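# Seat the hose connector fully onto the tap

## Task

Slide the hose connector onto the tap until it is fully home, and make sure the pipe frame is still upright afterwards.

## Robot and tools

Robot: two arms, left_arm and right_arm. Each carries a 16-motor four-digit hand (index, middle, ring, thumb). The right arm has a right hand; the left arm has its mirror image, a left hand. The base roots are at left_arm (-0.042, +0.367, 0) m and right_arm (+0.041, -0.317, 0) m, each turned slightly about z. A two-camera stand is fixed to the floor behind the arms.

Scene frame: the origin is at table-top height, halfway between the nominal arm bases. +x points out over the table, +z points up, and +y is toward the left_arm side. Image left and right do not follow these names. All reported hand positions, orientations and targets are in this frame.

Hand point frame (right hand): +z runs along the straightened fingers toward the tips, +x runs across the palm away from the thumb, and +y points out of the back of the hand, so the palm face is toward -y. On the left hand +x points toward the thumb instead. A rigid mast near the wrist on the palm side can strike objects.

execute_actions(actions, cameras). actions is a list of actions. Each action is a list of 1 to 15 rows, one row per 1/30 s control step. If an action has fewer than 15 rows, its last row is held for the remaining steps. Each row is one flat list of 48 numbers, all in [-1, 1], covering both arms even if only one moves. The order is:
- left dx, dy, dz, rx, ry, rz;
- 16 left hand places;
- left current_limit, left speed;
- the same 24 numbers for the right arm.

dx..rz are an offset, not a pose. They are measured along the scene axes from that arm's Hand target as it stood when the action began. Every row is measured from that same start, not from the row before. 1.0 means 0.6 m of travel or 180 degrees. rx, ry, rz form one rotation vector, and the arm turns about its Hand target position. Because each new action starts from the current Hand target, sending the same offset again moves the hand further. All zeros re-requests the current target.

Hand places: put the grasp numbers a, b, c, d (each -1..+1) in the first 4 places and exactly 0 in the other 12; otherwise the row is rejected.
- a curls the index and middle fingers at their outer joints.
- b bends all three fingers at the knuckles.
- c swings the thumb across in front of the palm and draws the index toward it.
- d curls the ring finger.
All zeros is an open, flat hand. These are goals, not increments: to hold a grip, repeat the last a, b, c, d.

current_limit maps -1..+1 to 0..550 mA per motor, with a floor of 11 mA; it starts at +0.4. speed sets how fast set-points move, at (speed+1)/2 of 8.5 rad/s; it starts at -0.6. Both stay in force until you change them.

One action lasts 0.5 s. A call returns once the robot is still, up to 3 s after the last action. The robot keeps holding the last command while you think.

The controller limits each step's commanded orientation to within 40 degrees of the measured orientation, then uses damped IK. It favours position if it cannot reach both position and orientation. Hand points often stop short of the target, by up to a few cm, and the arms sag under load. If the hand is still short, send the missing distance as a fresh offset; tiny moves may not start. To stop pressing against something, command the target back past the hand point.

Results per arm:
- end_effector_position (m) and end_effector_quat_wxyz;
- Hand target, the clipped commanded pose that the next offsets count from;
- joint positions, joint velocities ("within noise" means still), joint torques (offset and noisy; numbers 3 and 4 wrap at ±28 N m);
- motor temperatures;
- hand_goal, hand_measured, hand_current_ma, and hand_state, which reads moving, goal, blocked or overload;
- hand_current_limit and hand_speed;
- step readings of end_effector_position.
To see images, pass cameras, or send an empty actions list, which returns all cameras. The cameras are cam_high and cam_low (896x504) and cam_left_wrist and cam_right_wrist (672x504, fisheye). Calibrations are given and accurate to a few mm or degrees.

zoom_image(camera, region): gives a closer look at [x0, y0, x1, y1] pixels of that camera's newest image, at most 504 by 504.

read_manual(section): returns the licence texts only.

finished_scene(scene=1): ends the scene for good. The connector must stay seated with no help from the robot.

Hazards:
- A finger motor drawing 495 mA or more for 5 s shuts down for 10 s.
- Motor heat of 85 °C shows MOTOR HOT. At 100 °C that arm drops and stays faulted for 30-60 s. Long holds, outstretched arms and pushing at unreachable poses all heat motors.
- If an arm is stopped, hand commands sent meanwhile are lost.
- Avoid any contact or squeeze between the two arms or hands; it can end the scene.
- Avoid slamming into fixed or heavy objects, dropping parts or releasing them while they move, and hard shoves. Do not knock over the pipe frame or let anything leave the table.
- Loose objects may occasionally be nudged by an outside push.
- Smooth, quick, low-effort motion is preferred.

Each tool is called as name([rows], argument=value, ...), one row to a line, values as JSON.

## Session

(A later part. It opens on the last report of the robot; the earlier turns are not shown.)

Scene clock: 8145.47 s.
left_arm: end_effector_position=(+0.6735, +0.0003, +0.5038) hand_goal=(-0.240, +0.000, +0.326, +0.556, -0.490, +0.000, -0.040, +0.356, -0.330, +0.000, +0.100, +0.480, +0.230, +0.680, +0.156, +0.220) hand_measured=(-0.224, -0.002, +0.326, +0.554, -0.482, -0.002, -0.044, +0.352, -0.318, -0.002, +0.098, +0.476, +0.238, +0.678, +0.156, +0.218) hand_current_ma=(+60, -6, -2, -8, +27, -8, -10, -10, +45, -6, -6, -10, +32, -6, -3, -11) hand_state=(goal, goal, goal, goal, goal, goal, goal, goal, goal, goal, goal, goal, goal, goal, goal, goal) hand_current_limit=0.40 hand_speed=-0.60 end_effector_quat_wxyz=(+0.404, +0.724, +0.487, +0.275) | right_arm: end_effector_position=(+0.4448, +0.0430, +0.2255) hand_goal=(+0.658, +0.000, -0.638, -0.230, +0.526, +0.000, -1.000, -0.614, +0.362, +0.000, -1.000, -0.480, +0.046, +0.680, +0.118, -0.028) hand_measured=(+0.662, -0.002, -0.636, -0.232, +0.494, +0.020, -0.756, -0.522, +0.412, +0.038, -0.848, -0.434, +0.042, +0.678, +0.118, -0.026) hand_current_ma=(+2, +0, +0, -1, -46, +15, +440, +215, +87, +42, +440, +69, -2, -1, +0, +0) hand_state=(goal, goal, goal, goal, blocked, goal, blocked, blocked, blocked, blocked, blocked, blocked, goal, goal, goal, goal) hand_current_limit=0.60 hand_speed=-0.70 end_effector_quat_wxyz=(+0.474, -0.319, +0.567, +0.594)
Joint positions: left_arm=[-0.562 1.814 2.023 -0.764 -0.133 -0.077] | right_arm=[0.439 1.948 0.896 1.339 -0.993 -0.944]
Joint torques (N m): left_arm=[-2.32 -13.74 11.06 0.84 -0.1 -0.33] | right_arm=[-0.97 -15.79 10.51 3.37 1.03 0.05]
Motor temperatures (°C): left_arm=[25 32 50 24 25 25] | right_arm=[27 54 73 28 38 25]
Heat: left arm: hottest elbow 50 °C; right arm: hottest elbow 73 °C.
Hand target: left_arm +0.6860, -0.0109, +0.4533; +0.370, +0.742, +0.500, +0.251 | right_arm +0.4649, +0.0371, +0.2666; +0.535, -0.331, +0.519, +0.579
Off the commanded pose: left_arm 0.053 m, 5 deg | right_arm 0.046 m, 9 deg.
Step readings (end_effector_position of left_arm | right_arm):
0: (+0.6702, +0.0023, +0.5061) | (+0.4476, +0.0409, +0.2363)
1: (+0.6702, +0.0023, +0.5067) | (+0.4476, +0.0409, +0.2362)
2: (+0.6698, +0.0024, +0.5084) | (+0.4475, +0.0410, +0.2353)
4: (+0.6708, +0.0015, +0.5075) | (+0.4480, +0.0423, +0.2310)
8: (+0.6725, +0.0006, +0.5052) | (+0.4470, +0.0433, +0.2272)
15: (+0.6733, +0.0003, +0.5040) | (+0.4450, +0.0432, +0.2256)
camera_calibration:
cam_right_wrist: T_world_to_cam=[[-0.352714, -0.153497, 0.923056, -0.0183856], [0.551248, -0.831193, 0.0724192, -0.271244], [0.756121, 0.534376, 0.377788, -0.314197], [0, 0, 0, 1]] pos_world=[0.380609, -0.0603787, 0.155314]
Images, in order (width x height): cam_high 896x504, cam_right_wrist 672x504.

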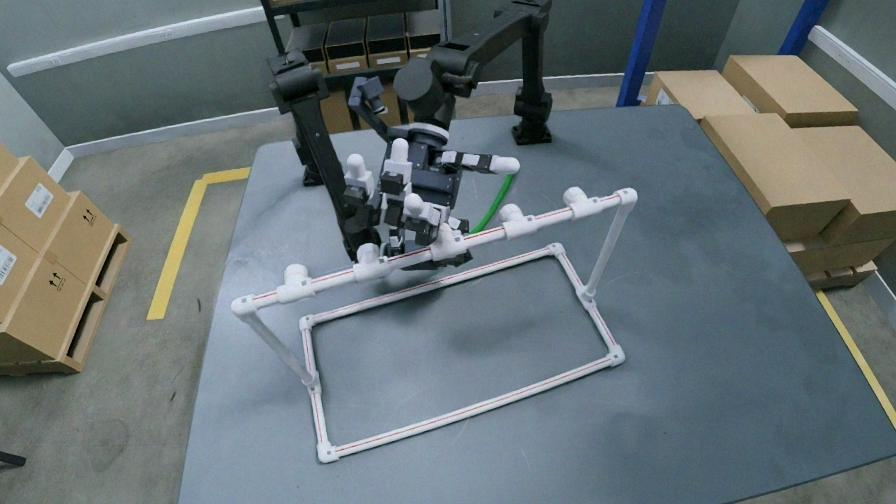

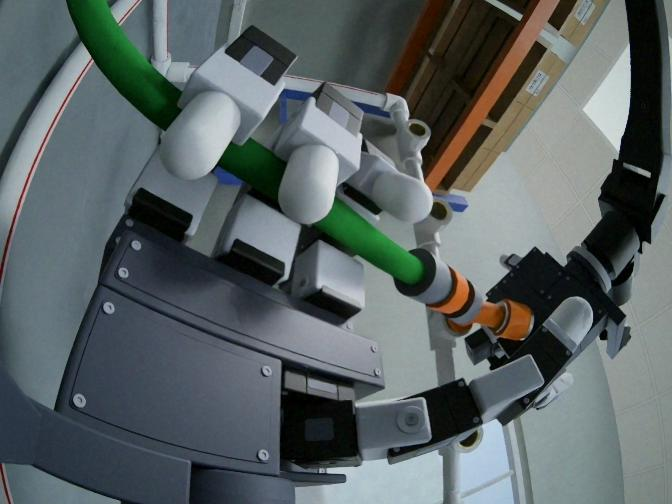

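execute_actions([
  [[-0.017,0,0.1,0,0,0,0.3,0.7,0.3,0.3,0,0,0,0,0,0,0,0,0,0,0,0,0.4,-0.6,-0.005,0.002,-0.025,0,0,0,1,0.1,0.45,1,0,0,0,0,0,0,0,0,0,0,0,0,0.6,-0.7]],
  [[0,0.04,0.1,-0.0666,0,-0.0898,0.3,0.7,0.3,0.3,0,0,0,0,0,0,0,0,0,0,0,0,0.4,-0.6,0,0,0,0,0,0,1,0.1,0.45,1,0,0,0,0,0,0,0,0,0,0,0,0,0.6,-0.7]],
  [[0.02,0.04,0.05,-0.0666,0,-0.0898,0.3,0.7,0.3,0.3,0,0,0,0,0,0,0,0,0,0,0,0,0.4,-0.6,0,0,0,0,0,0,1,0.1,0.45,1,0,0,0,0,0,0,0,0,0,0,0,0,0.6,-0.7]],
  [[0.03,0.04,0.0,-0.0666,0,-0.0898,0.3,0.7,0.3,0.3,0,0,0,0,0,0,0,0,0,0,0,0,0.4,-0.6,0,0,0,0,0,0,1,0.1,0.45,1,0,0,0,0,0,0,0,0,0,0,0,0,0.6,-0.7]],
], cameras=["all"])

zoom_image(camera="cam_high", region=[340, 90, 560, 290])

zoom_image(camera="cam_low", region=[420, 80, 540, 240])

Scene clock: 8386.37 s.
left_arm: end_effector_position=(+0.7158, +0.0640, +0.5618) hand_goal=(-0.240, +0.000, +0.326, +0.556, -0.490, +0.000, -0.040, +0.356, -0.330, +0.000, +0.100, +0.480, +0.230, +0.680, +0.156, +0.220) hand_measured=(-0.226, +0.002, +0.326, +0.554, -0.486, +0.000, -0.044, +0.352, -0.320, +0.000, +0.098, +0.478, +0.238, +0.678, +0.156, +0.218) hand_current_ma=(+52, +4, -2, -8, +15, +0, -10, -10, +39, +2, -4, -10, +32, -6, -4, -7) hand_state=(goal, goal, goal, goal, goal, goal, goal, goal, goal, goal, goal, goal, goal, goal, goal, goal) hand_current_limit=0.40 hand_speed=-0.60 end_effector_quat_wxyz=(+0.632, +0.733, +0.231, -0.100) | right_arm: end_effector_position=(+0.4470, +0.0424, +0.2267) hand_goal=(+0.658, +0.000, -0.638, -0.230, +0.526, +0.000, -1.000, -0.614, +0.362, +0.000, -1.000, -0.480, +0.046, +0.680, +0.118, -0.028) hand_measured=(+0.662, -0.002, -0.636, -0.232, +0.494, +0.020, -0.756, -0.522, +0.412, +0.038, -0.848, -0.434, +0.042, +0.678, +0.118, -0.026) hand_current_ma=(+2, +0, +0, -1, -46, +15, +440, +216, +87, +42, +440, +69, -2, -1, +0, +0) hand_state=(goal, goal, goal, goal, blocked, goal, blocked, blocked, blocked, blocked, blocked, blocked, goal, goal, goal, goal) hand_current_limit=0.60 hand_speed=-0.70 end_effector_quat_wxyz=(+0.485, -0.314, +0.558, +0.596)
Joint positions: left_arm=[-0.216 2.069 2.425 -0.857 1.186 0.007] | right_arm=[0.44 1.966 0.903 1.391 -0.976 -0.921]
Joint torques (N m): left_arm=[-1.67 -21.54 15.3 2.66 0.47 -0.05] | right_arm=[-0.56 -14.86 9.69 2.51 0.65 -0.24]
Motor temperatures (°C): left_arm=[25 35 58 24 25 25] | right_arm=[26 47 57 28 32 24]
Heat: left arm: hottest elbow 58 °C; right arm: hottest elbow 57 °C.
Hand target: left_arm +0.7057, +0.0610, +0.6034; +0.643, +0.733, +0.207, -0.082 | right_arm +0.4618, +0.0383, +0.2516; +0.534, -0.331, +0.519, +0.579
Off the commanded pose: left_arm 0.043 m, 4 deg | right_arm 0.029 m, 8 deg.
Step readings (end_effector_position of left_arm | right_arm):
0: (+0.6735, +0.0003, +0.5037) | (+0.4448, +0.0430, +0.2256)
1: (+0.6734, +0.0003, +0.5045) | (+0.4448, +0.0430, +0.2256)
2: (+0.6732, +0.0004, +0.5058) | (+0.4447, +0.0429, +0.2251)
4: (+0.6743, -0.0001, +0.5048) | (+0.4444, +0.0430, +0.2239)
8: (+0.6761, -0.0022, +0.5024) | (+0.4441, +0.0425, +0.2229)
15: (+0.6772, -0.0036, +0.5003) | (+0.4437, +0.0422, +0.2227)
16: (+0.6766, -0.0049, +0.5002) | (+0.4437, +0.0422, +0.2227)
17: (+0.6742, -0.0128, +0.4990) | (+0.4437, +0.0421, +0.2226)
19: (+0.6709, -0.0217, +0.5005) | (+0.4437, +0.0421, +0.2228)
23: (+0.6708, -0.0169, +0.5067) | (+0.4445, +0.0420, +0.2237)
30: (+0.6852, +0.0167, +0.5199) | (+0.4469, +0.0425, +0.2266)
31: (+0.6853, +0.0180, +0.5222) | (+0.4469, +0.0424, +0.2266)
32: (+0.6819, +0.0141, +0.5249) | (+0.4469, +0.0424, +0.2266)
34: (+0.6726, +0.0068, +0.5338) | (+0.4470, +0.0424, +0.2267)
38: (+0.6673, +0.0138, +0.5560) | (+0.4470, +0.0424, +0.2267)
45: (+0.6830, +0.0469, +0.5839) | (+0.4470, +0.0424, +0.2267)
46: (+0.6842, +0.0475, +0.5852) | (+0.4470, +0.0424, +0.2267)
47: (+0.6808, +0.0448, +0.5874) | (+0.4470, +0.0424, +0.2267)
49: (+0.6742, +0.0404, +0.5936) | (+0.4470, +0.0424, +0.2267)
53: (+0.6806, +0.0429, +0.5904) | (+0.4470, +0.0424, +0.2267)
60: (+0.7137, +0.0616, +0.5557) | (+0.4470, +0.0424, +0.2267)
camera_calibration:
cam_left_wrist: T_world_to_cam=[[-0.96874, -0.0832562, -0.233691, 0.798903], [0.0500121, 0.857121, -0.512682, 0.150144], [0.242985, -0.508343, -0.826163, 0.450113], [0, 0, 0, 1]] pos_world=[0.657049, 0.166634, 0.63554]
cam_right_wrist: T_world_to_cam=[[-0.367188, -0.172203, 0.914067, -0.00951064], [0.540309, -0.839402, 0.0589102, -0.264691], [0.757125, 0.51551, 0.401261, -0.321035], [0, 0, 0, 1]] pos_world=[0.382586, -0.0583235, 0.153105]

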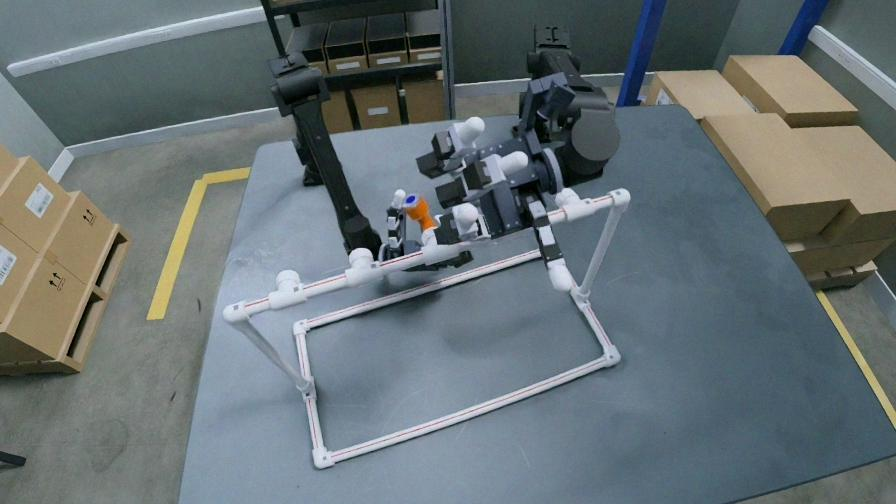

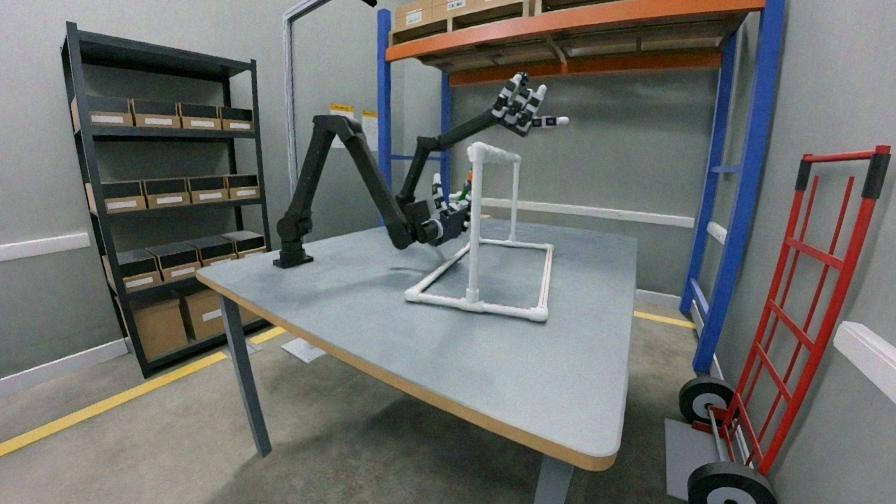

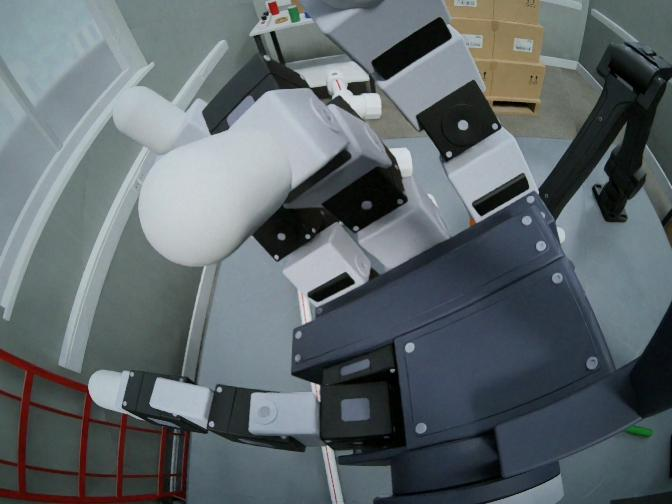

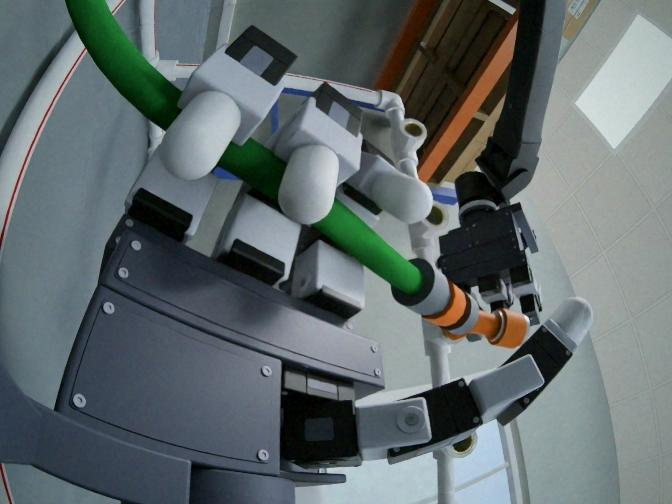

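Scaled by 2.291 from the camera's 896x504 image, which has a finer 1280x720 frame.

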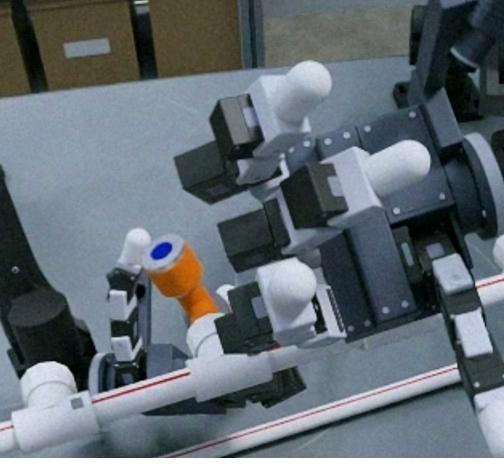

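Scaled by 3.150 from the camera's 896x504 image, which has a finer 1280x720 frame.

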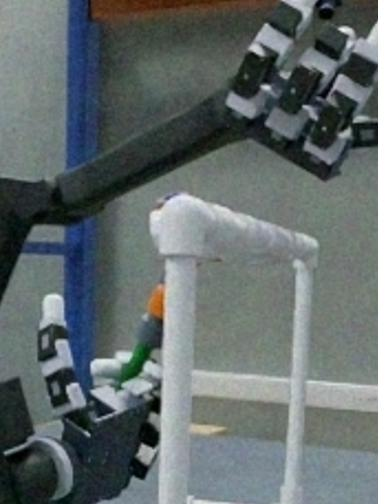

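execute_actions([
  [[-0.013,0.0,-0.07,0,0,0,0.3,0.7,0.3,0.3,0,0,0,0,0,0,0,0,0,0,0,0,0.4,-0.6,0,0,0,0,0,0,1,0.1,0.45,1,0,0,0,0,0,0,0,0,0,0,0,0,0.6,-0.7]],
  [[-0.013,0,-0.06,0,0,0,0.3,0.7,0.3,0.3,0,0,0,0,0,0,0,0,0,0,0,0,0.4,-0.6,0,0,0,0,0,0,1,0.1,0.45,1,0,0,0,0,0,0,0,0,0,0,0,0,0.6,-0.7]],
], cameras=["cam_high","cam_low","cam_right_wrist"])

zoom_image(camera="cam_high", region=[380, 130, 560, 290])

zoom_image(camera="cam_low", region=[450, 100, 540, 180])

zoom_image(camera="cam_right_wrist", region=[390, 170, 570, 370])

Scene clock: 8423.50 s.
left_arm: end_effector_position=(+0.7032, +0.0653, +0.4947) hand_goal=(-0.240, +0.000, +0.326, +0.556, -0.490, +0.000, -0.040, +0.356, -0.330, +0.000, +0.100, +0.480, +0.230, +0.680, +0.156, +0.220) hand_measured=(-0.228, +0.002, +0.326, +0.554, -0.486, +0.000, -0.044, +0.352, -0.320, +0.000, +0.098, +0.478, +0.240, +0.678, +0.156, +0.218) hand_current_ma=(+51, +4, -2, -8, +15, +0, -10, -10, +37, +2, -4, -10, +35, -6, -4, -7) hand_state=(goal, goal, goal, goal, goal, goal, goal, goal, goal, goal, goal, goal, goal, goal, goal, goal) hand_current_limit=0.40 hand_speed=-0.60 end_effector_quat_wxyz=(+0.633, +0.734, +0.224, -0.097) | right_arm: end_effector_position=(+0.4470, +0.0424, +0.2267) hand_goal=(+0.658, +0.000, -0.638, -0.230, +0.526, +0.000, -1.000, -0.614, +0.362, +0.000, -1.000, -0.480, +0.046, +0.680, +0.118, -0.028) hand_measured=(+0.662, -0.002, -0.636, -0.232, +0.494, +0.020, -0.756, -0.522, +0.412, +0.038, -0.848, -0.434, +0.042, +0.678, +0.118, -0.026) hand_current_ma=(+2, +0, +0, -1, -46, +15, +440, +216, +87, +42, +440, +69, -2, -1, +0, +0) hand_state=(goal, goal, goal, goal, blocked, goal, blocked, blocked, blocked, blocked, blocked, blocked, goal, goal, goal, goal) hand_current_limit=0.60 hand_speed=-0.70 end_effector_quat_wxyz=(+0.485, -0.314, +0.558, +0.596)
Joint positions: left_arm=[-0.216 1.965 2.074 -0.613 1.191 0.026] | right_arm=[0.44 1.966 0.903 1.391 -0.976 -0.921]
Joint torques (N m): left_arm=[-2.61 -22.01 11.63 3.33 0.25 -0.11] | right_arm=[-0.26 -15.21 9.69 2.78 0.67 -0.2]
Motor temperatures (°C): left_arm=[25 34 58 24 25 25] | right_arm=[26 49 53 28 30 24]
Heat: left arm: hottest elbow 58 °C; right arm: hottest elbow 53 °C.
Hand target: left_arm +0.6900, +0.0611, +0.5256; +0.643, +0.733, +0.207, -0.082 | right_arm +0.4618, +0.0383, +0.2516; +0.534, -0.331, +0.519, +0.579
Off the commanded pose: left_arm 0.034 m, 3 deg | right_arm 0.029 m, 8 deg.
Step readings (end_effector_position of left_arm | right_arm):
0: (+0.7158, +0.0640, +0.5618) | (+0.4470, +0.0424, +0.2267)
1: (+0.7158, +0.0640, +0.5618) | (+0.4470, +0.0424, +0.2267)
2: (+0.7158, +0.0639, +0.5613) | (+0.4470, +0.0424, +0.2267)
4: (+0.7143, +0.0636, +0.5572) | (+0.4470, +0.0424, +0.2267)
8: (+0.7130, +0.0633, +0.5412) | (+0.4470, +0.0424, +0.2267)
15: (+0.7180, +0.0623, +0.5183) | (+0.4470, +0.0424, +0.2267)
16: (+0.7183, +0.0622, +0.5165) | (+0.4470, +0.0424, +0.2267)
17: (+0.7181, +0.0623, +0.5137) | (+0.4470, +0.0424, +0.2267)
19: (+0.7144, +0.0628, +0.5070) | (+0.4470, +0.0424, +0.2267)
23: (+0.7090, +0.0637, +0.4952) | (+0.4470, +0.0424, +0.2267)
30: (+0.7044, +0.0647, +0.4939) | (+0.4470, +0.0424, +0.2267)
camera_calibration:
cam_right_wrist: T_world_to_cam=[[-0.367188, -0.172203, 0.914067, -0.00951064], [0.540309, -0.839402, 0.0589102, -0.264691], [0.757125, 0.51551, 0.401261, -0.321035], [0, 0, 0, 1]] pos_world=[0.382586, -0.0583235, 0.153105]
Images, in order (width x height): cam_high 896x504, cam_low 896x504, cam_right_wrist 672x504.

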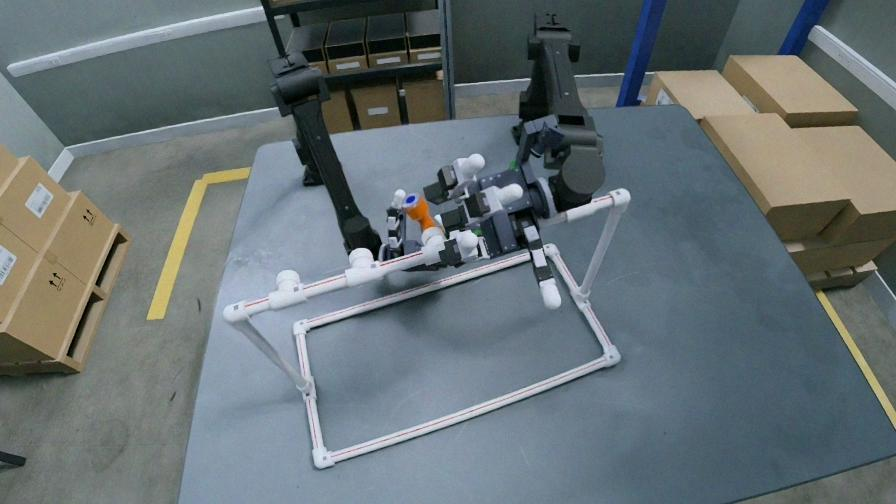

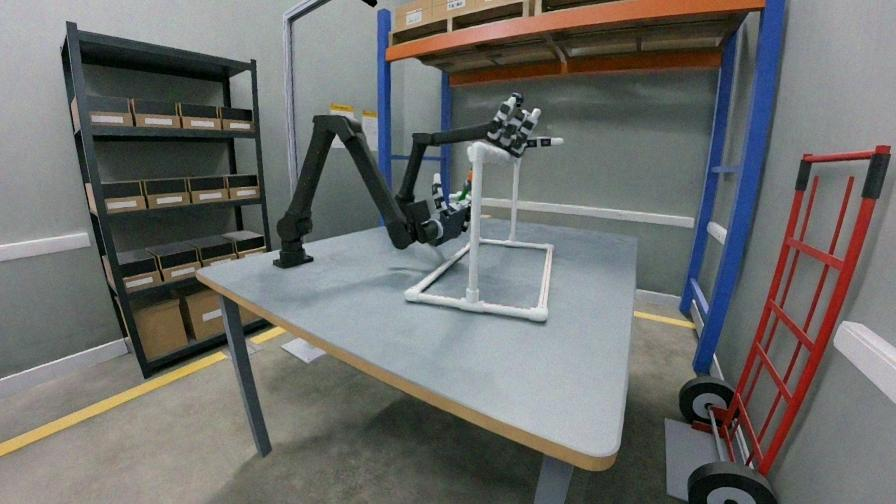

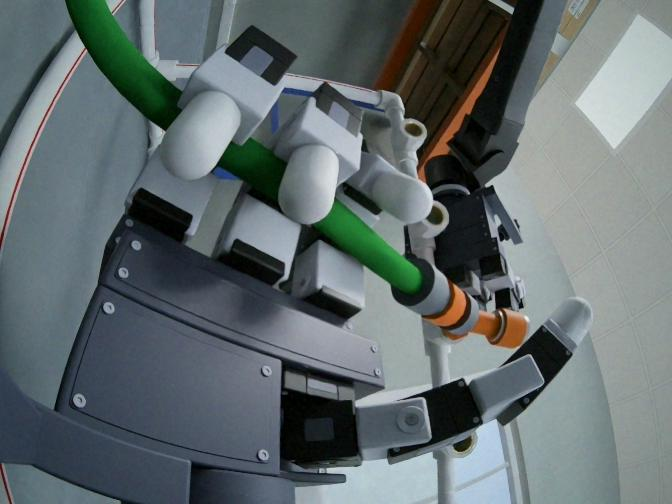

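Scaled by 2.800 from the camera's 896x504 image, which has a finer 1280x720 frame.

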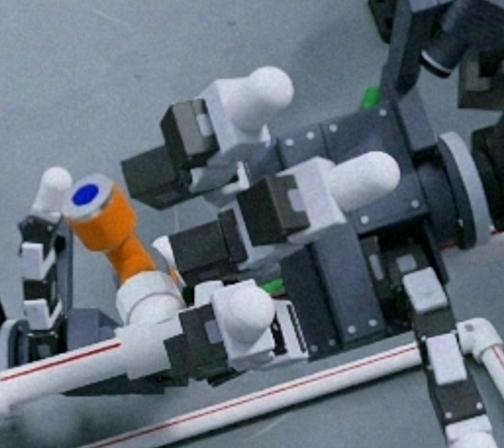

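Scaled by 5.600 from the camera's 896x504 image, which has a finer 1280x720 frame.

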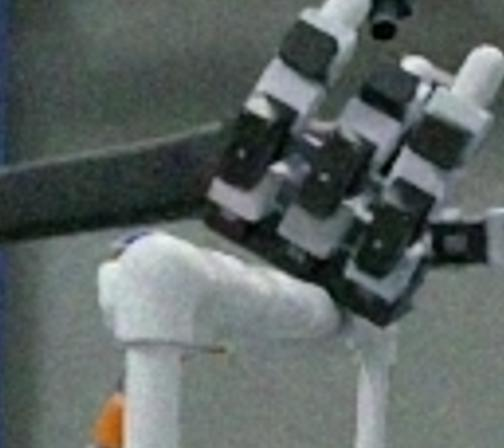

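Scaled by 2.520 from the camera's 672x504 image, which has a finer 960x720 frame.

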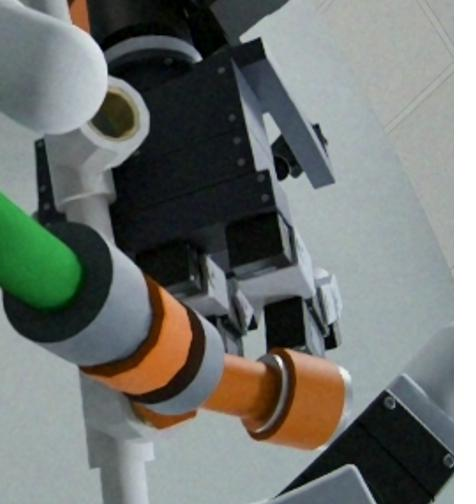

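execute_actions([
  [[-0.02,0.0045,-0.0455,0,0,0,0.3,0.7,0.3,0.3,0,0,0,0,0,0,0,0,0,0,0,0,0.4,-0.6,0,0,0,0,0,0,1,0.1,0.45,1,0,0,0,0,0,0,0,0,0,0,0,0,0.6,-0.7]],
  [[-0.02,0.0045,-0.0455,0,0,0,0.3,0.7,0.3,0.3,0,0,0,0,0,0,0,0,0,0,0,0,0.4,-0.6,0.021,-0.0084,0.0445,0,0,0,1,0.1,0.45,1,0,0,0,0,0,0,0,0,0,0,0,0,0.6,-0.7]],
], cameras=["cam_high","cam_low","cam_right_wrist"])

zoom_image(camera="cam_low", region=[450, 100, 540, 180])

zoom_image(camera="cam_right_wrist", region=[390, 240, 570, 390])

Scene clock: 8451.30 s.
left_arm: end_effector_position=(+0.6654, +0.0729, +0.4966) hand_goal=(-0.240, +0.000, +0.326, +0.556, -0.490, +0.000, -0.040, +0.356, -0.330, +0.000, +0.100, +0.480, +0.230, +0.680, +0.156, +0.220) hand_measured=(-0.228, +0.002, +0.326, +0.554, -0.486, +0.000, -0.044, +0.352, -0.320, +0.000, +0.098, +0.478, +0.240, +0.678, +0.156, +0.218) hand_current_ma=(+51, +4, -2, -8, +13, +0, -10, -10, +37, +2, -4, -10, +39, -6, -4, -7) hand_state=(goal, goal, goal, goal, goal, goal, goal, goal, goal, goal, goal, goal, goal, goal, goal, goal) hand_current_limit=0.40 hand_speed=-0.60 end_effector_quat_wxyz=(+0.652, +0.734, +0.185, -0.052) | right_arm: end_effector_position=(+0.4463, +0.0423, +0.2262) hand_goal=(+0.658, +0.000, -0.638, -0.230, +0.526, +0.000, -1.000, -0.614, +0.362, +0.000, -1.000, -0.480, +0.046, +0.680, +0.118, -0.028) hand_measured=(+0.662, -0.002, -0.636, -0.232, +0.486, +0.020, -0.756, -0.522, +0.412, +0.036, -0.848, -0.434, +0.042, +0.678, +0.118, -0.026) hand_current_ma=(+2, +0, +0, -1, -65, +15, +440, +216, +87, +39, +440, +69, -2, -1, +0, +0) hand_state=(goal, goal, goal, goal, blocked, goal, blocked, blocked, blocked, blocked, blocked, blocked, goal, goal, goal, goal) hand_current_limit=0.60 hand_speed=-0.70 end_effector_quat_wxyz=(+0.475, -0.323, +0.558, +0.599)
Joint positions: left_arm=[-0.216 1.845 1.848 -0.397 1.183 0.04] | right_arm=[0.437 1.964 0.911 1.371 -1.005 -0.924]
Joint torques (N m): left_arm=[-2.61 -17.38 8.13 2.14 0.41 -0.3] | right_arm=[-2.26 -18.02 10.96 1.32 1.06 0.01]
Motor temperatures (°C): left_arm=[25 35 61 24 25 25] | right_arm=[26 49 52 28 30 24]
Heat: left arm: hottest elbow 61 °C; right arm: hottest elbow 52 °C.
Hand target: left_arm +0.6661, +0.0664, +0.4708; +0.643, +0.733, +0.207, -0.082 | right_arm +0.4746, +0.0331, +0.2782; +0.535, -0.331, +0.519, +0.579
Off the commanded pose: left_arm 0.026 m, 4 deg | right_arm 0.060 m, 9 deg.
Step readings (end_effector_position of left_arm | right_arm):
0: (+0.7032, +0.0654, +0.4947) | (+0.4470, +0.0424, +0.2267)
1: (+0.7033, +0.0653, +0.4942) | (+0.4470, +0.0424, +0.2267)
2: (+0.7027, +0.0655, +0.4924) | (+0.4470, +0.0424, +0.2267)
4: (+0.6988, +0.0662, +0.4927) | (+0.4470, +0.0424, +0.2267)
8: (+0.6880, +0.0682, +0.4949) | (+0.4471, +0.0425, +0.2255)
15: (+0.6834, +0.0691, +0.4959) | (+0.4476, +0.0424, +0.2263)
16: (+0.6832, +0.0691, +0.4959) | (+0.4476, +0.0424, +0.2263)
17: (+0.6825, +0.0693, +0.4949) | (+0.4475, +0.0425, +0.2265)
19: (+0.6781, +0.0701, +0.4950) | (+0.4473, +0.0423, +0.2266)
23: (+0.6690, +0.0720, +0.4957) | (+0.4458, +0.0424, +0.2258)
30: (+0.6657, +0.0728, +0.4965) | (+0.4462, +0.0423, +0.2262)
camera_calibration:
cam_right_wrist: T_world_to_cam=[[-0.36031, -0.169227, 0.917354, -0.0132077], [0.560757, -0.825181, 0.0680254, -0.276145], [0.745472, 0.538923, 0.392217, -0.31399], [0, 0, 0, 1]] pos_world=[0.384162, -0.060888, 0.154053]
Images, in order (width x height): cam_high 896x504, cam_low 896x504, cam_right_wrist 672x504.

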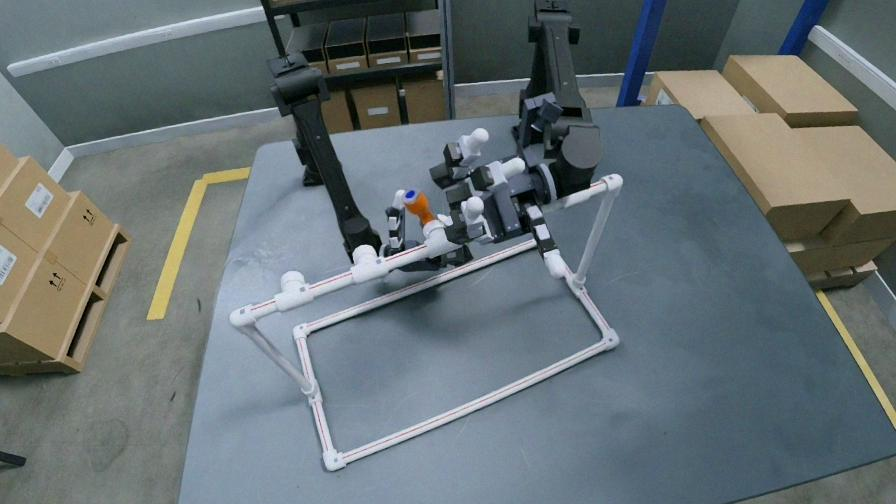

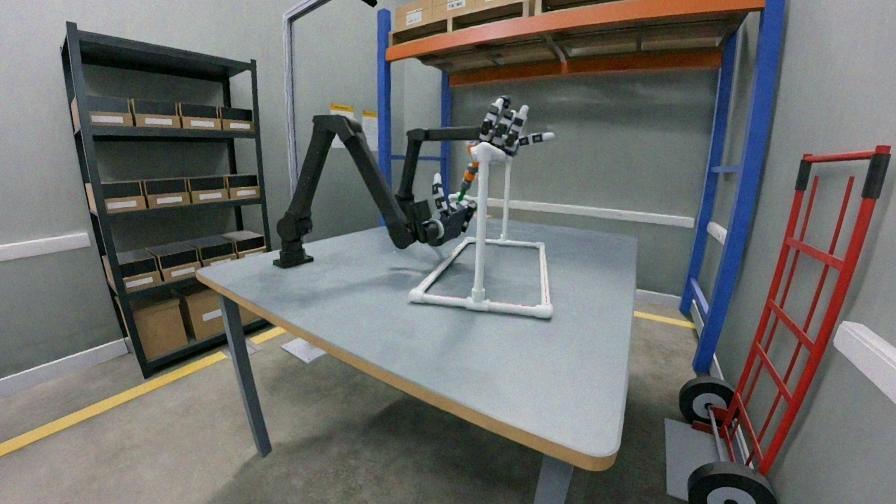

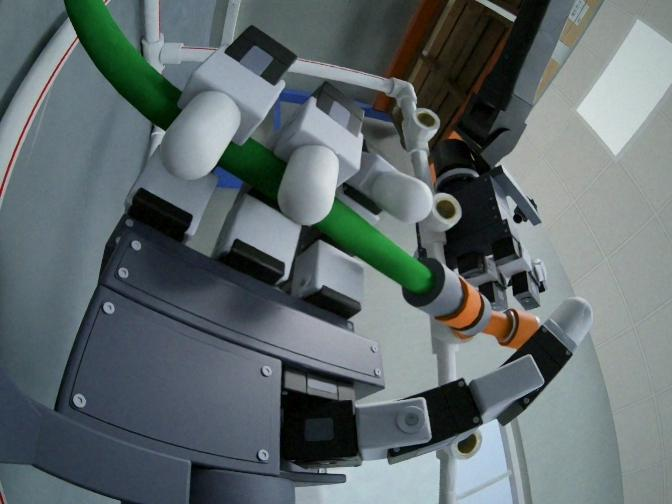

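Scaled by 5.600 from the camera's 896x504 image, which has a finer 1280x720 frame.

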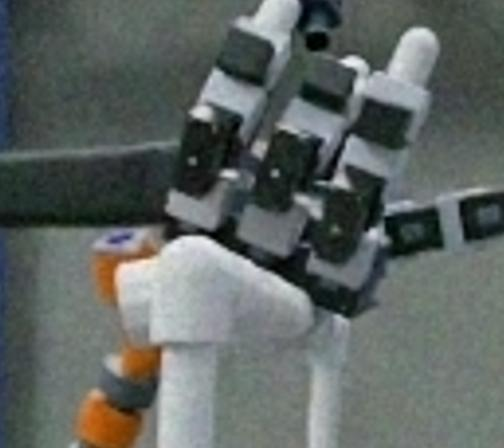

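Scaled by 2.800 from the camera's 672x504 image, which has a finer 960x720 frame.

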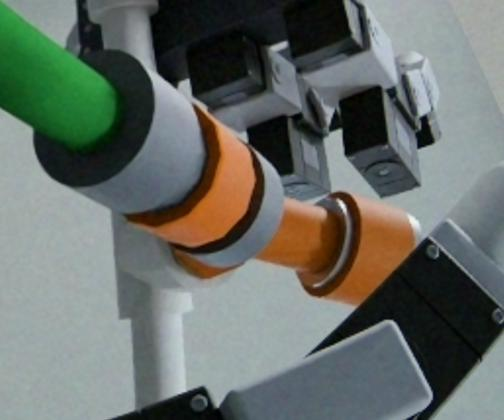

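zoom_image(camera="cam_right_wrist", region=[430, 260, 510, 350])

zoom_image(camera="cam_low", region=[445, 130, 505, 220])

zoom_image(camera="cam_high", region=[220, 150, 640, 480])

Scaled by 5.600 from the camera's 672x504 image, which has a finer 960x720 frame.

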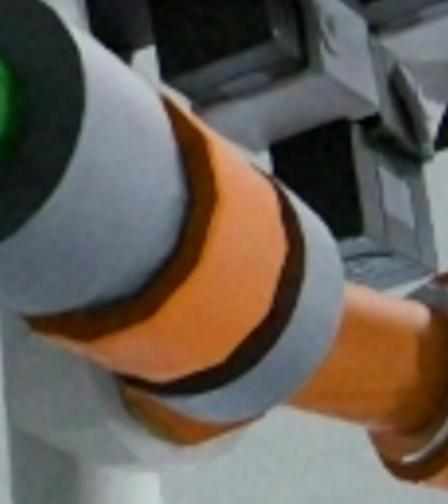

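Scaled by 5.600 from the camera's 896x504 image, which has a finer 1280x720 frame.

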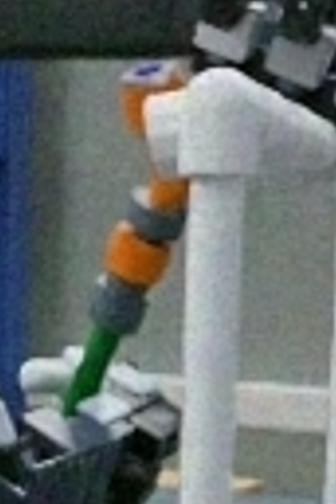

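Scaled by 1.200 from the camera's 896x504 image, which has a finer 1280x720 frame.

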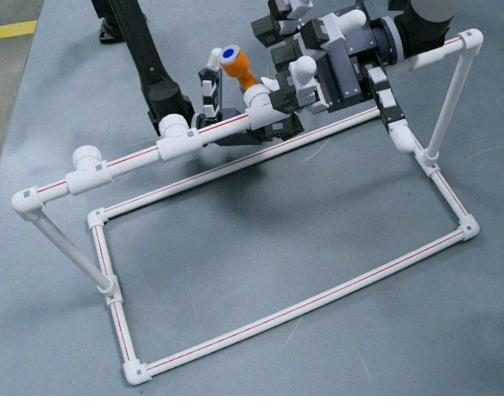

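execute_actions([
  [[0.0,0.0,-0.045,0,0,0,0.3,0.7,0.3,0.3,0,0,0,0,0,0,0,0,0,0,0,0,0.4,-0.6,0.021,-0.0084,0.0445,0,0,0,1,0.1,0.45,1,0,0,0,0,0,0,0,0,0,0,0,0,0.6,-0.7]],
  [[0.0,0.0,-0.03,0,0,0,0.3,0.7,0.3,0.3,0,0,0,0,0,0,0,0,0,0,0,0,0.4,-0.6,0.021,-0.0084,0.0445,0,0,0,1,0.1,0.45,1,0,0,0,0,0,0,0,0,0,0,0,0,0.6,-0.7]],
], cameras=["cam_high","cam_low","cam_right_wrist"])

zoom_image(camera="cam_right_wrist", region=[430, 260, 510, 350])

zoom_image(camera="cam_low", region=[445, 130, 505, 220])

zoom_image(camera="cam_high", region=[220, 150, 640, 480])

Scene clock: 8482.30 s.
left_arm: end_effector_position=(+0.6538, +0.0770, +0.4967) hand_goal=(-0.240, +0.000, +0.326, +0.556, -0.490, +0.000, -0.040, +0.356, -0.330, +0.000, +0.100, +0.480, +0.230, +0.680, +0.156, +0.220) hand_measured=(-0.228, +0.002, +0.326, +0.554, -0.486, +0.000, -0.044, +0.352, -0.320, +0.000, +0.098, +0.478, +0.240, +0.678, +0.156, +0.218) hand_current_ma=(+49, +4, -2, -8, +11, +0, -10, -10, +36, +2, -4, -10, +39, -6, -4, -7) hand_state=(goal, goal, goal, goal, goal, goal, goal, goal, goal, goal, goal, goal, goal, goal, goal, goal) hand_current_limit=0.40 hand_speed=-0.60 end_effector_quat_wxyz=(+0.664, +0.730, +0.160, -0.020) | right_arm: end_effector_position=(+0.4592, +0.0332, +0.2407) hand_goal=(+0.658, +0.000, -0.638, -0.230, +0.526, +0.000, -1.000, -0.614, +0.362, +0.000, -1.000, -0.480, +0.046, +0.680, +0.118, -0.028) hand_measured=(+0.662, -0.002, -0.636, -0.232, +0.480, +0.024, -0.762, -0.522, +0.412, +0.036, -0.848, -0.434, +0.042, +0.678, +0.118, -0.026) hand_current_ma=(+2, +0, +0, -1, -77, +19, +440, +216, +88, +40, +440, +69, -1, -1, +0, +0) hand_state=(goal, goal, goal, goal, blocked, blocked, blocked, blocked, blocked, blocked, blocked, blocked, goal, goal, goal, goal) hand_current_limit=0.60 hand_speed=-0.70 end_effector_quat_wxyz=(+0.449, -0.321, +0.579, +0.600)
Joint positions: left_arm=[-0.214 1.815 1.768 -0.267 1.177 0.045] | right_arm=[0.407 1.915 0.929 1.241 -1.055 -0.925]
Joint torques (N m): left_arm=[-2.84 -14.21 5.63 1.26 0.52 -0.38] | right_arm=[-2.37 -20.95 14.83 1.94 1.6 0.38]
Motor temperatures (°C): left_arm=[25 36 55 24 26 25] | right_arm=[26 48 56 27 31 24]
Heat: left arm: hottest elbow 55 °C; right arm: hottest elbow 56 °C.
Hand target: left_arm +0.6660, +0.0663, +0.4260; +0.643, +0.733, +0.207, -0.082 | right_arm +0.4997, +0.0231, +0.3317; +0.534, -0.331, +0.519, +0.579
Off the commanded pose: left_arm 0.073 m, 9 deg | right_arm 0.100 m, 12 deg.
Step readings (end_effector_position of left_arm | right_arm):
0: (+0.6654, +0.0729, +0.4965) | (+0.4463, +0.0423, +0.2262)
1: (+0.6654, +0.0729, +0.4963) | (+0.4463, +0.0423, +0.2263)
2: (+0.6651, +0.0730, +0.4957) | (+0.4465, +0.0424, +0.2269)
4: (+0.6635, +0.0734, +0.4955) | (+0.4469, +0.0421, +0.2280)
8: (+0.6606, +0.0740, +0.4963) | (+0.4480, +0.0413, +0.2298)
15: (+0.6589, +0.0745, +0.4964) | (+0.4495, +0.0401, +0.2304)
16: (+0.6589, +0.0745, +0.4962) | (+0.4495, +0.0401, +0.2305)
17: (+0.6586, +0.0746, +0.4959) | (+0.4496, +0.0401, +0.2312)
19: (+0.6576, +0.0748, +0.4958) | (+0.4504, +0.0396, +0.2327)
23: (+0.6557, +0.0752, +0.4963) | (+0.4521, +0.0384, +0.2397)
30: (+0.6542, +0.0767, +0.4966) | (+0.4575, +0.0345, +0.2403)
camera_calibration:
cam_right_wrist: T_world_to_cam=[[-0.309263, -0.140645, 0.940519, -0.0533315], [0.57892, -0.812471, 0.0688651, -0.300913], [0.754458, 0.565783, 0.33269, -0.314996], [0, 0, 0, 1]] pos_world=[0.395362, -0.0737648, 0.175678]
Images, in order (width x height): cam_high 896x504, cam_low 896x504, cam_right_wrist 672x504.

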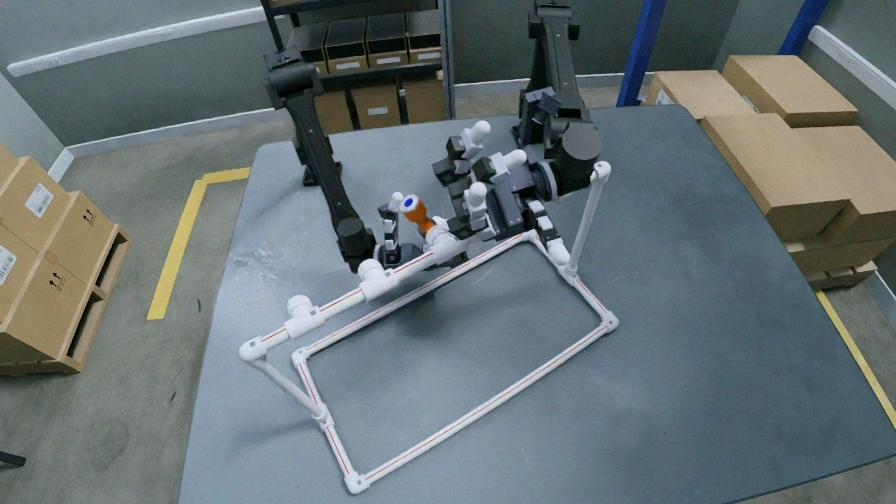

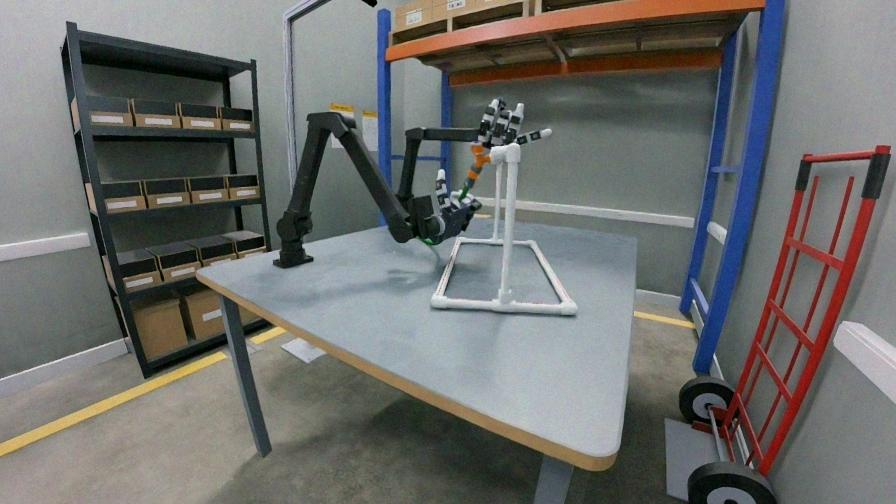

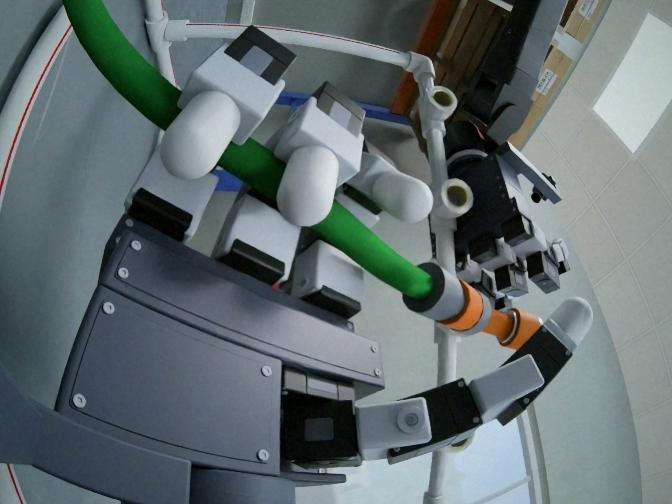

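Scaled by 5.600 from the camera's 672x504 image, which has a finer 960x720 frame.

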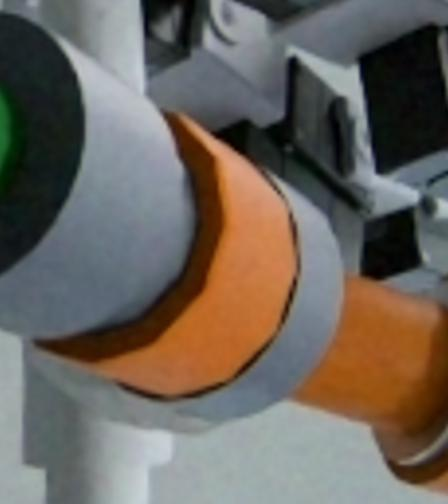

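Scaled by 5.600 from the camera's 896x504 image, which has a finer 1280x720 frame.

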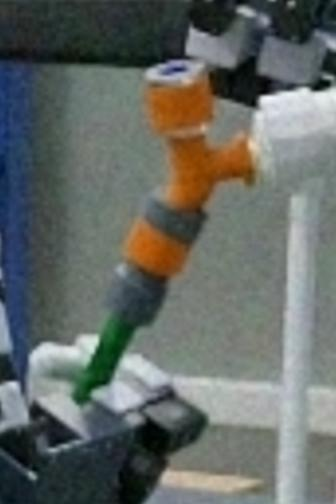

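Scaled by 1.200 from the camera's 896x504 image, which has a finer 1280x720 frame.

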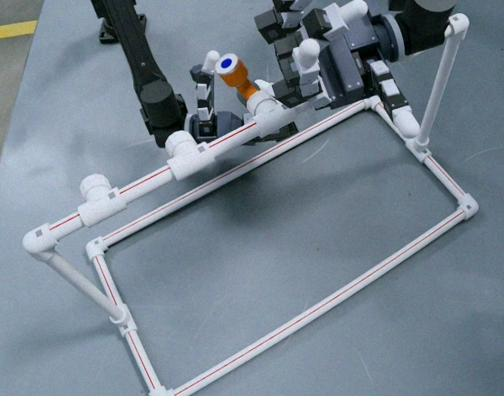

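execute_actions([
  [[0.0,0.0,0.0,0,0,0,0.3,0.7,0.3,0.3,0,0,0,0,0,0,0,0,0,0,0,0,0.4,-0.6,-0.028,0.008,-0.06,0,0,0,1,0.1,0.45,1,0,0,0,0,0,0,0,0,0,0,0,0,0.6,-0.7]],
  [[-0.01,0.009,0.04,0,0,0,0.3,0.7,0.3,0.3,0,0,0,0,0,0,0,0,0,0,0,0,0.4,-0.6,-0.028,0.008,-0.063,0,0,0,1,0.1,0.45,1,0,0,0,0,0,0,0,0,0,0,0,0,0.6,-0.7]],
], cameras=["cam_high","cam_low","cam_right_wrist"])

zoom_image(camera="cam_right_wrist", region=[400, 230, 540, 370])

zoom_image(camera="cam_low", region=[445, 130, 525, 220])

Scene clock: 8503.07 s.
left_arm: end_effector_position=(+0.6516, +0.0781, +0.4966) hand_goal=(-0.240, +0.000, +0.326, +0.556, -0.490, +0.000, -0.040, +0.356, -0.330, +0.000, +0.100, +0.480, +0.230, +0.680, +0.156, +0.220) hand_measured=(-0.228, +0.002, +0.326, +0.554, -0.486, +0.000, -0.044, +0.352, -0.320, +0.000, +0.098, +0.478, +0.240, +0.678, +0.156, +0.218) hand_current_ma=(+49, +4, -2, -8, +11, +0, -10, -10, +36, +2, -4, -10, +39, -6, -4, -7) hand_state=(goal, goal, goal, goal, goal, goal, goal, goal, goal, goal, goal, goal, goal, goal, goal, goal) hand_current_limit=0.40 hand_speed=-0.60 end_effector_quat_wxyz=(+0.659, +0.732, +0.170, -0.030) | right_arm: end_effector_position=(+0.4561, +0.0347, +0.2325) hand_goal=(+0.658, +0.000, -0.638, -0.230, +0.526, +0.000, -1.000, -0.614, +0.362, +0.000, -1.000, -0.480, +0.046, +0.680, +0.118, -0.028) hand_measured=(+0.662, -0.002, -0.636, -0.232, +0.480, +0.024, -0.762, -0.520, +0.412, +0.036, -0.848, -0.434, +0.042, +0.678, +0.118, -0.026) hand_current_ma=(+2, +0, +0, -1, -80, +19, +440, +218, +88, +40, +440, +69, -1, -1, +0, +0) hand_state=(goal, goal, goal, goal, blocked, blocked, blocked, blocked, blocked, blocked, blocked, blocked, goal, goal, goal, goal) hand_current_limit=0.60 hand_speed=-0.70 end_effector_quat_wxyz=(+0.492, -0.323, +0.551, +0.591)
Joint positions: left_arm=[-0.213 1.805 1.768 -0.305 1.179 0.045] | right_arm=[0.416 1.963 0.929 1.383 -1.004 -0.926]
Joint torques (N m): left_arm=[-2.32 -15.33 7.83 1.07 0.68 -0.36] | right_arm=[0.03 -15.38 8.43 2.61 1.26 -0.02]
Motor temperatures (°C): left_arm=[25 36 52 24 26 25] | right_arm=[26 50 63 27 33 24]
Heat: left arm: hottest elbow 52 °C; right arm: hottest elbow 63 °C.
Hand target: left_arm +0.6600, +0.0719, +0.4498; +0.643, +0.733, +0.207, -0.082 | right_arm +0.4660, +0.0328, +0.2580; +0.535, -0.331, +0.519, +0.579
Off the commanded pose: left_arm 0.048 m, 8 deg | right_arm 0.027 m, 6 deg.
Step readings (end_effector_position of left_arm | right_arm):
0: (+0.6538, +0.0770, +0.4965) | (+0.4592, +0.0332, +0.2407)
1: (+0.6538, +0.0770, +0.4965) | (+0.4592, +0.0332, +0.2407)
2: (+0.6538, +0.0770, +0.4965) | (+0.4596, +0.0332, +0.2408)
4: (+0.6538, +0.0770, +0.4965) | (+0.4601, +0.0333, +0.2409)
8: (+0.6539, +0.0773, +0.4965) | (+0.4604, +0.0334, +0.2395)
15: (+0.6539, +0.0773, +0.4965) | (+0.4601, +0.0334, +0.2389)
16: (+0.6539, +0.0773, +0.4965) | (+0.4601, +0.0333, +0.2389)
17: (+0.6537, +0.0773, +0.4971) | (+0.4596, +0.0337, +0.2384)
19: (+0.6532, +0.0774, +0.4975) | (+0.4594, +0.0346, +0.2362)
23: (+0.6524, +0.0781, +0.4972) | (+0.4579, +0.0347, +0.2336)
30: (+0.6517, +0.0781, +0.4968) | (+0.4564, +0.0347, +0.2325)
camera_calibration:
cam_right_wrist: T_world_to_cam=[[-0.392086, -0.171144, 0.903868, 0.000963238], [0.540383, -0.838004, 0.075738, -0.280369], [0.744483, 0.518131, 0.421053, -0.32512], [0, 0, 0, 1]] pos_world=[0.393931, -0.066331, 0.157257]
Images, in order (width x height): cam_high 896x504, cam_low 896x504, cam_right_wrist 672x504.

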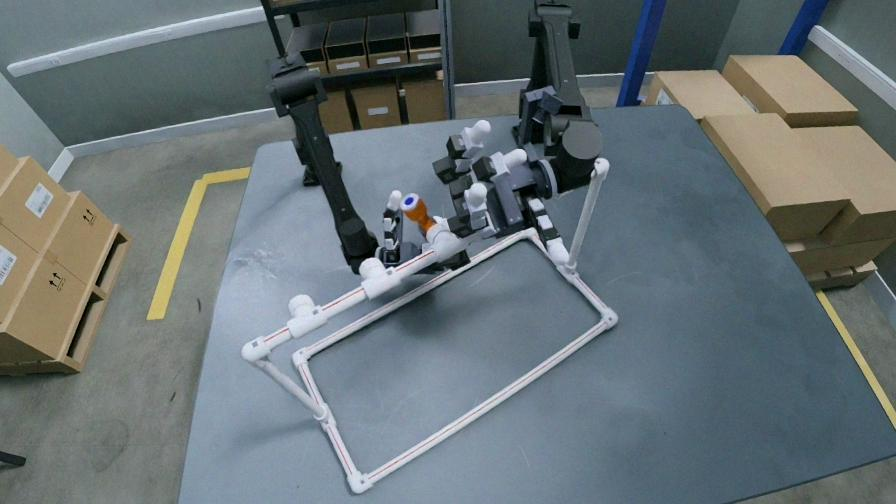

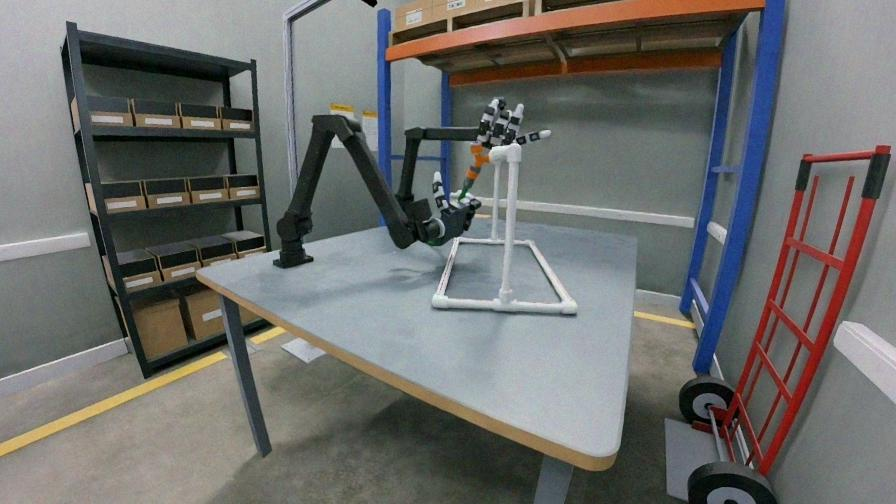

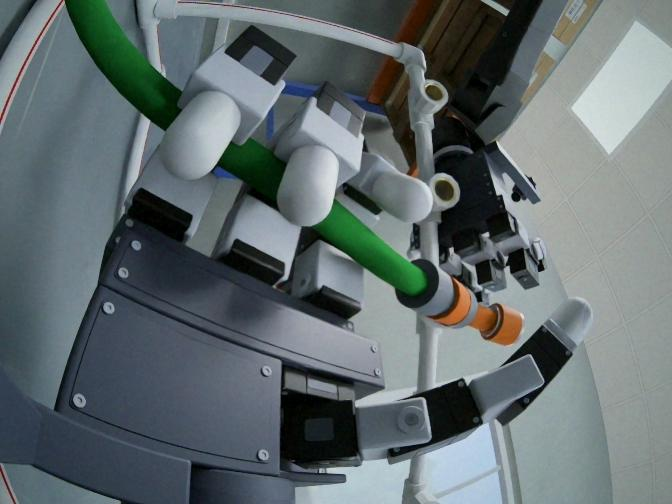

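Scaled by 3.600 from the camera's 672x504 image, which has a finer 960x720 frame.

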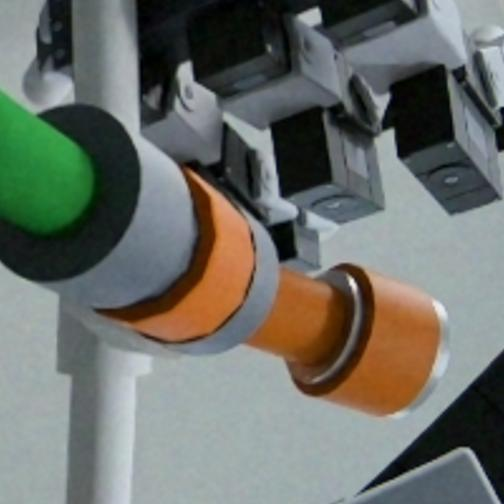

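Scaled by 5.600 from the camera's 896x504 image, which has a finer 1280x720 frame.

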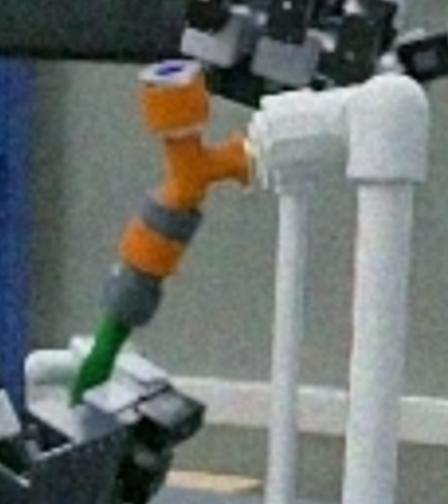

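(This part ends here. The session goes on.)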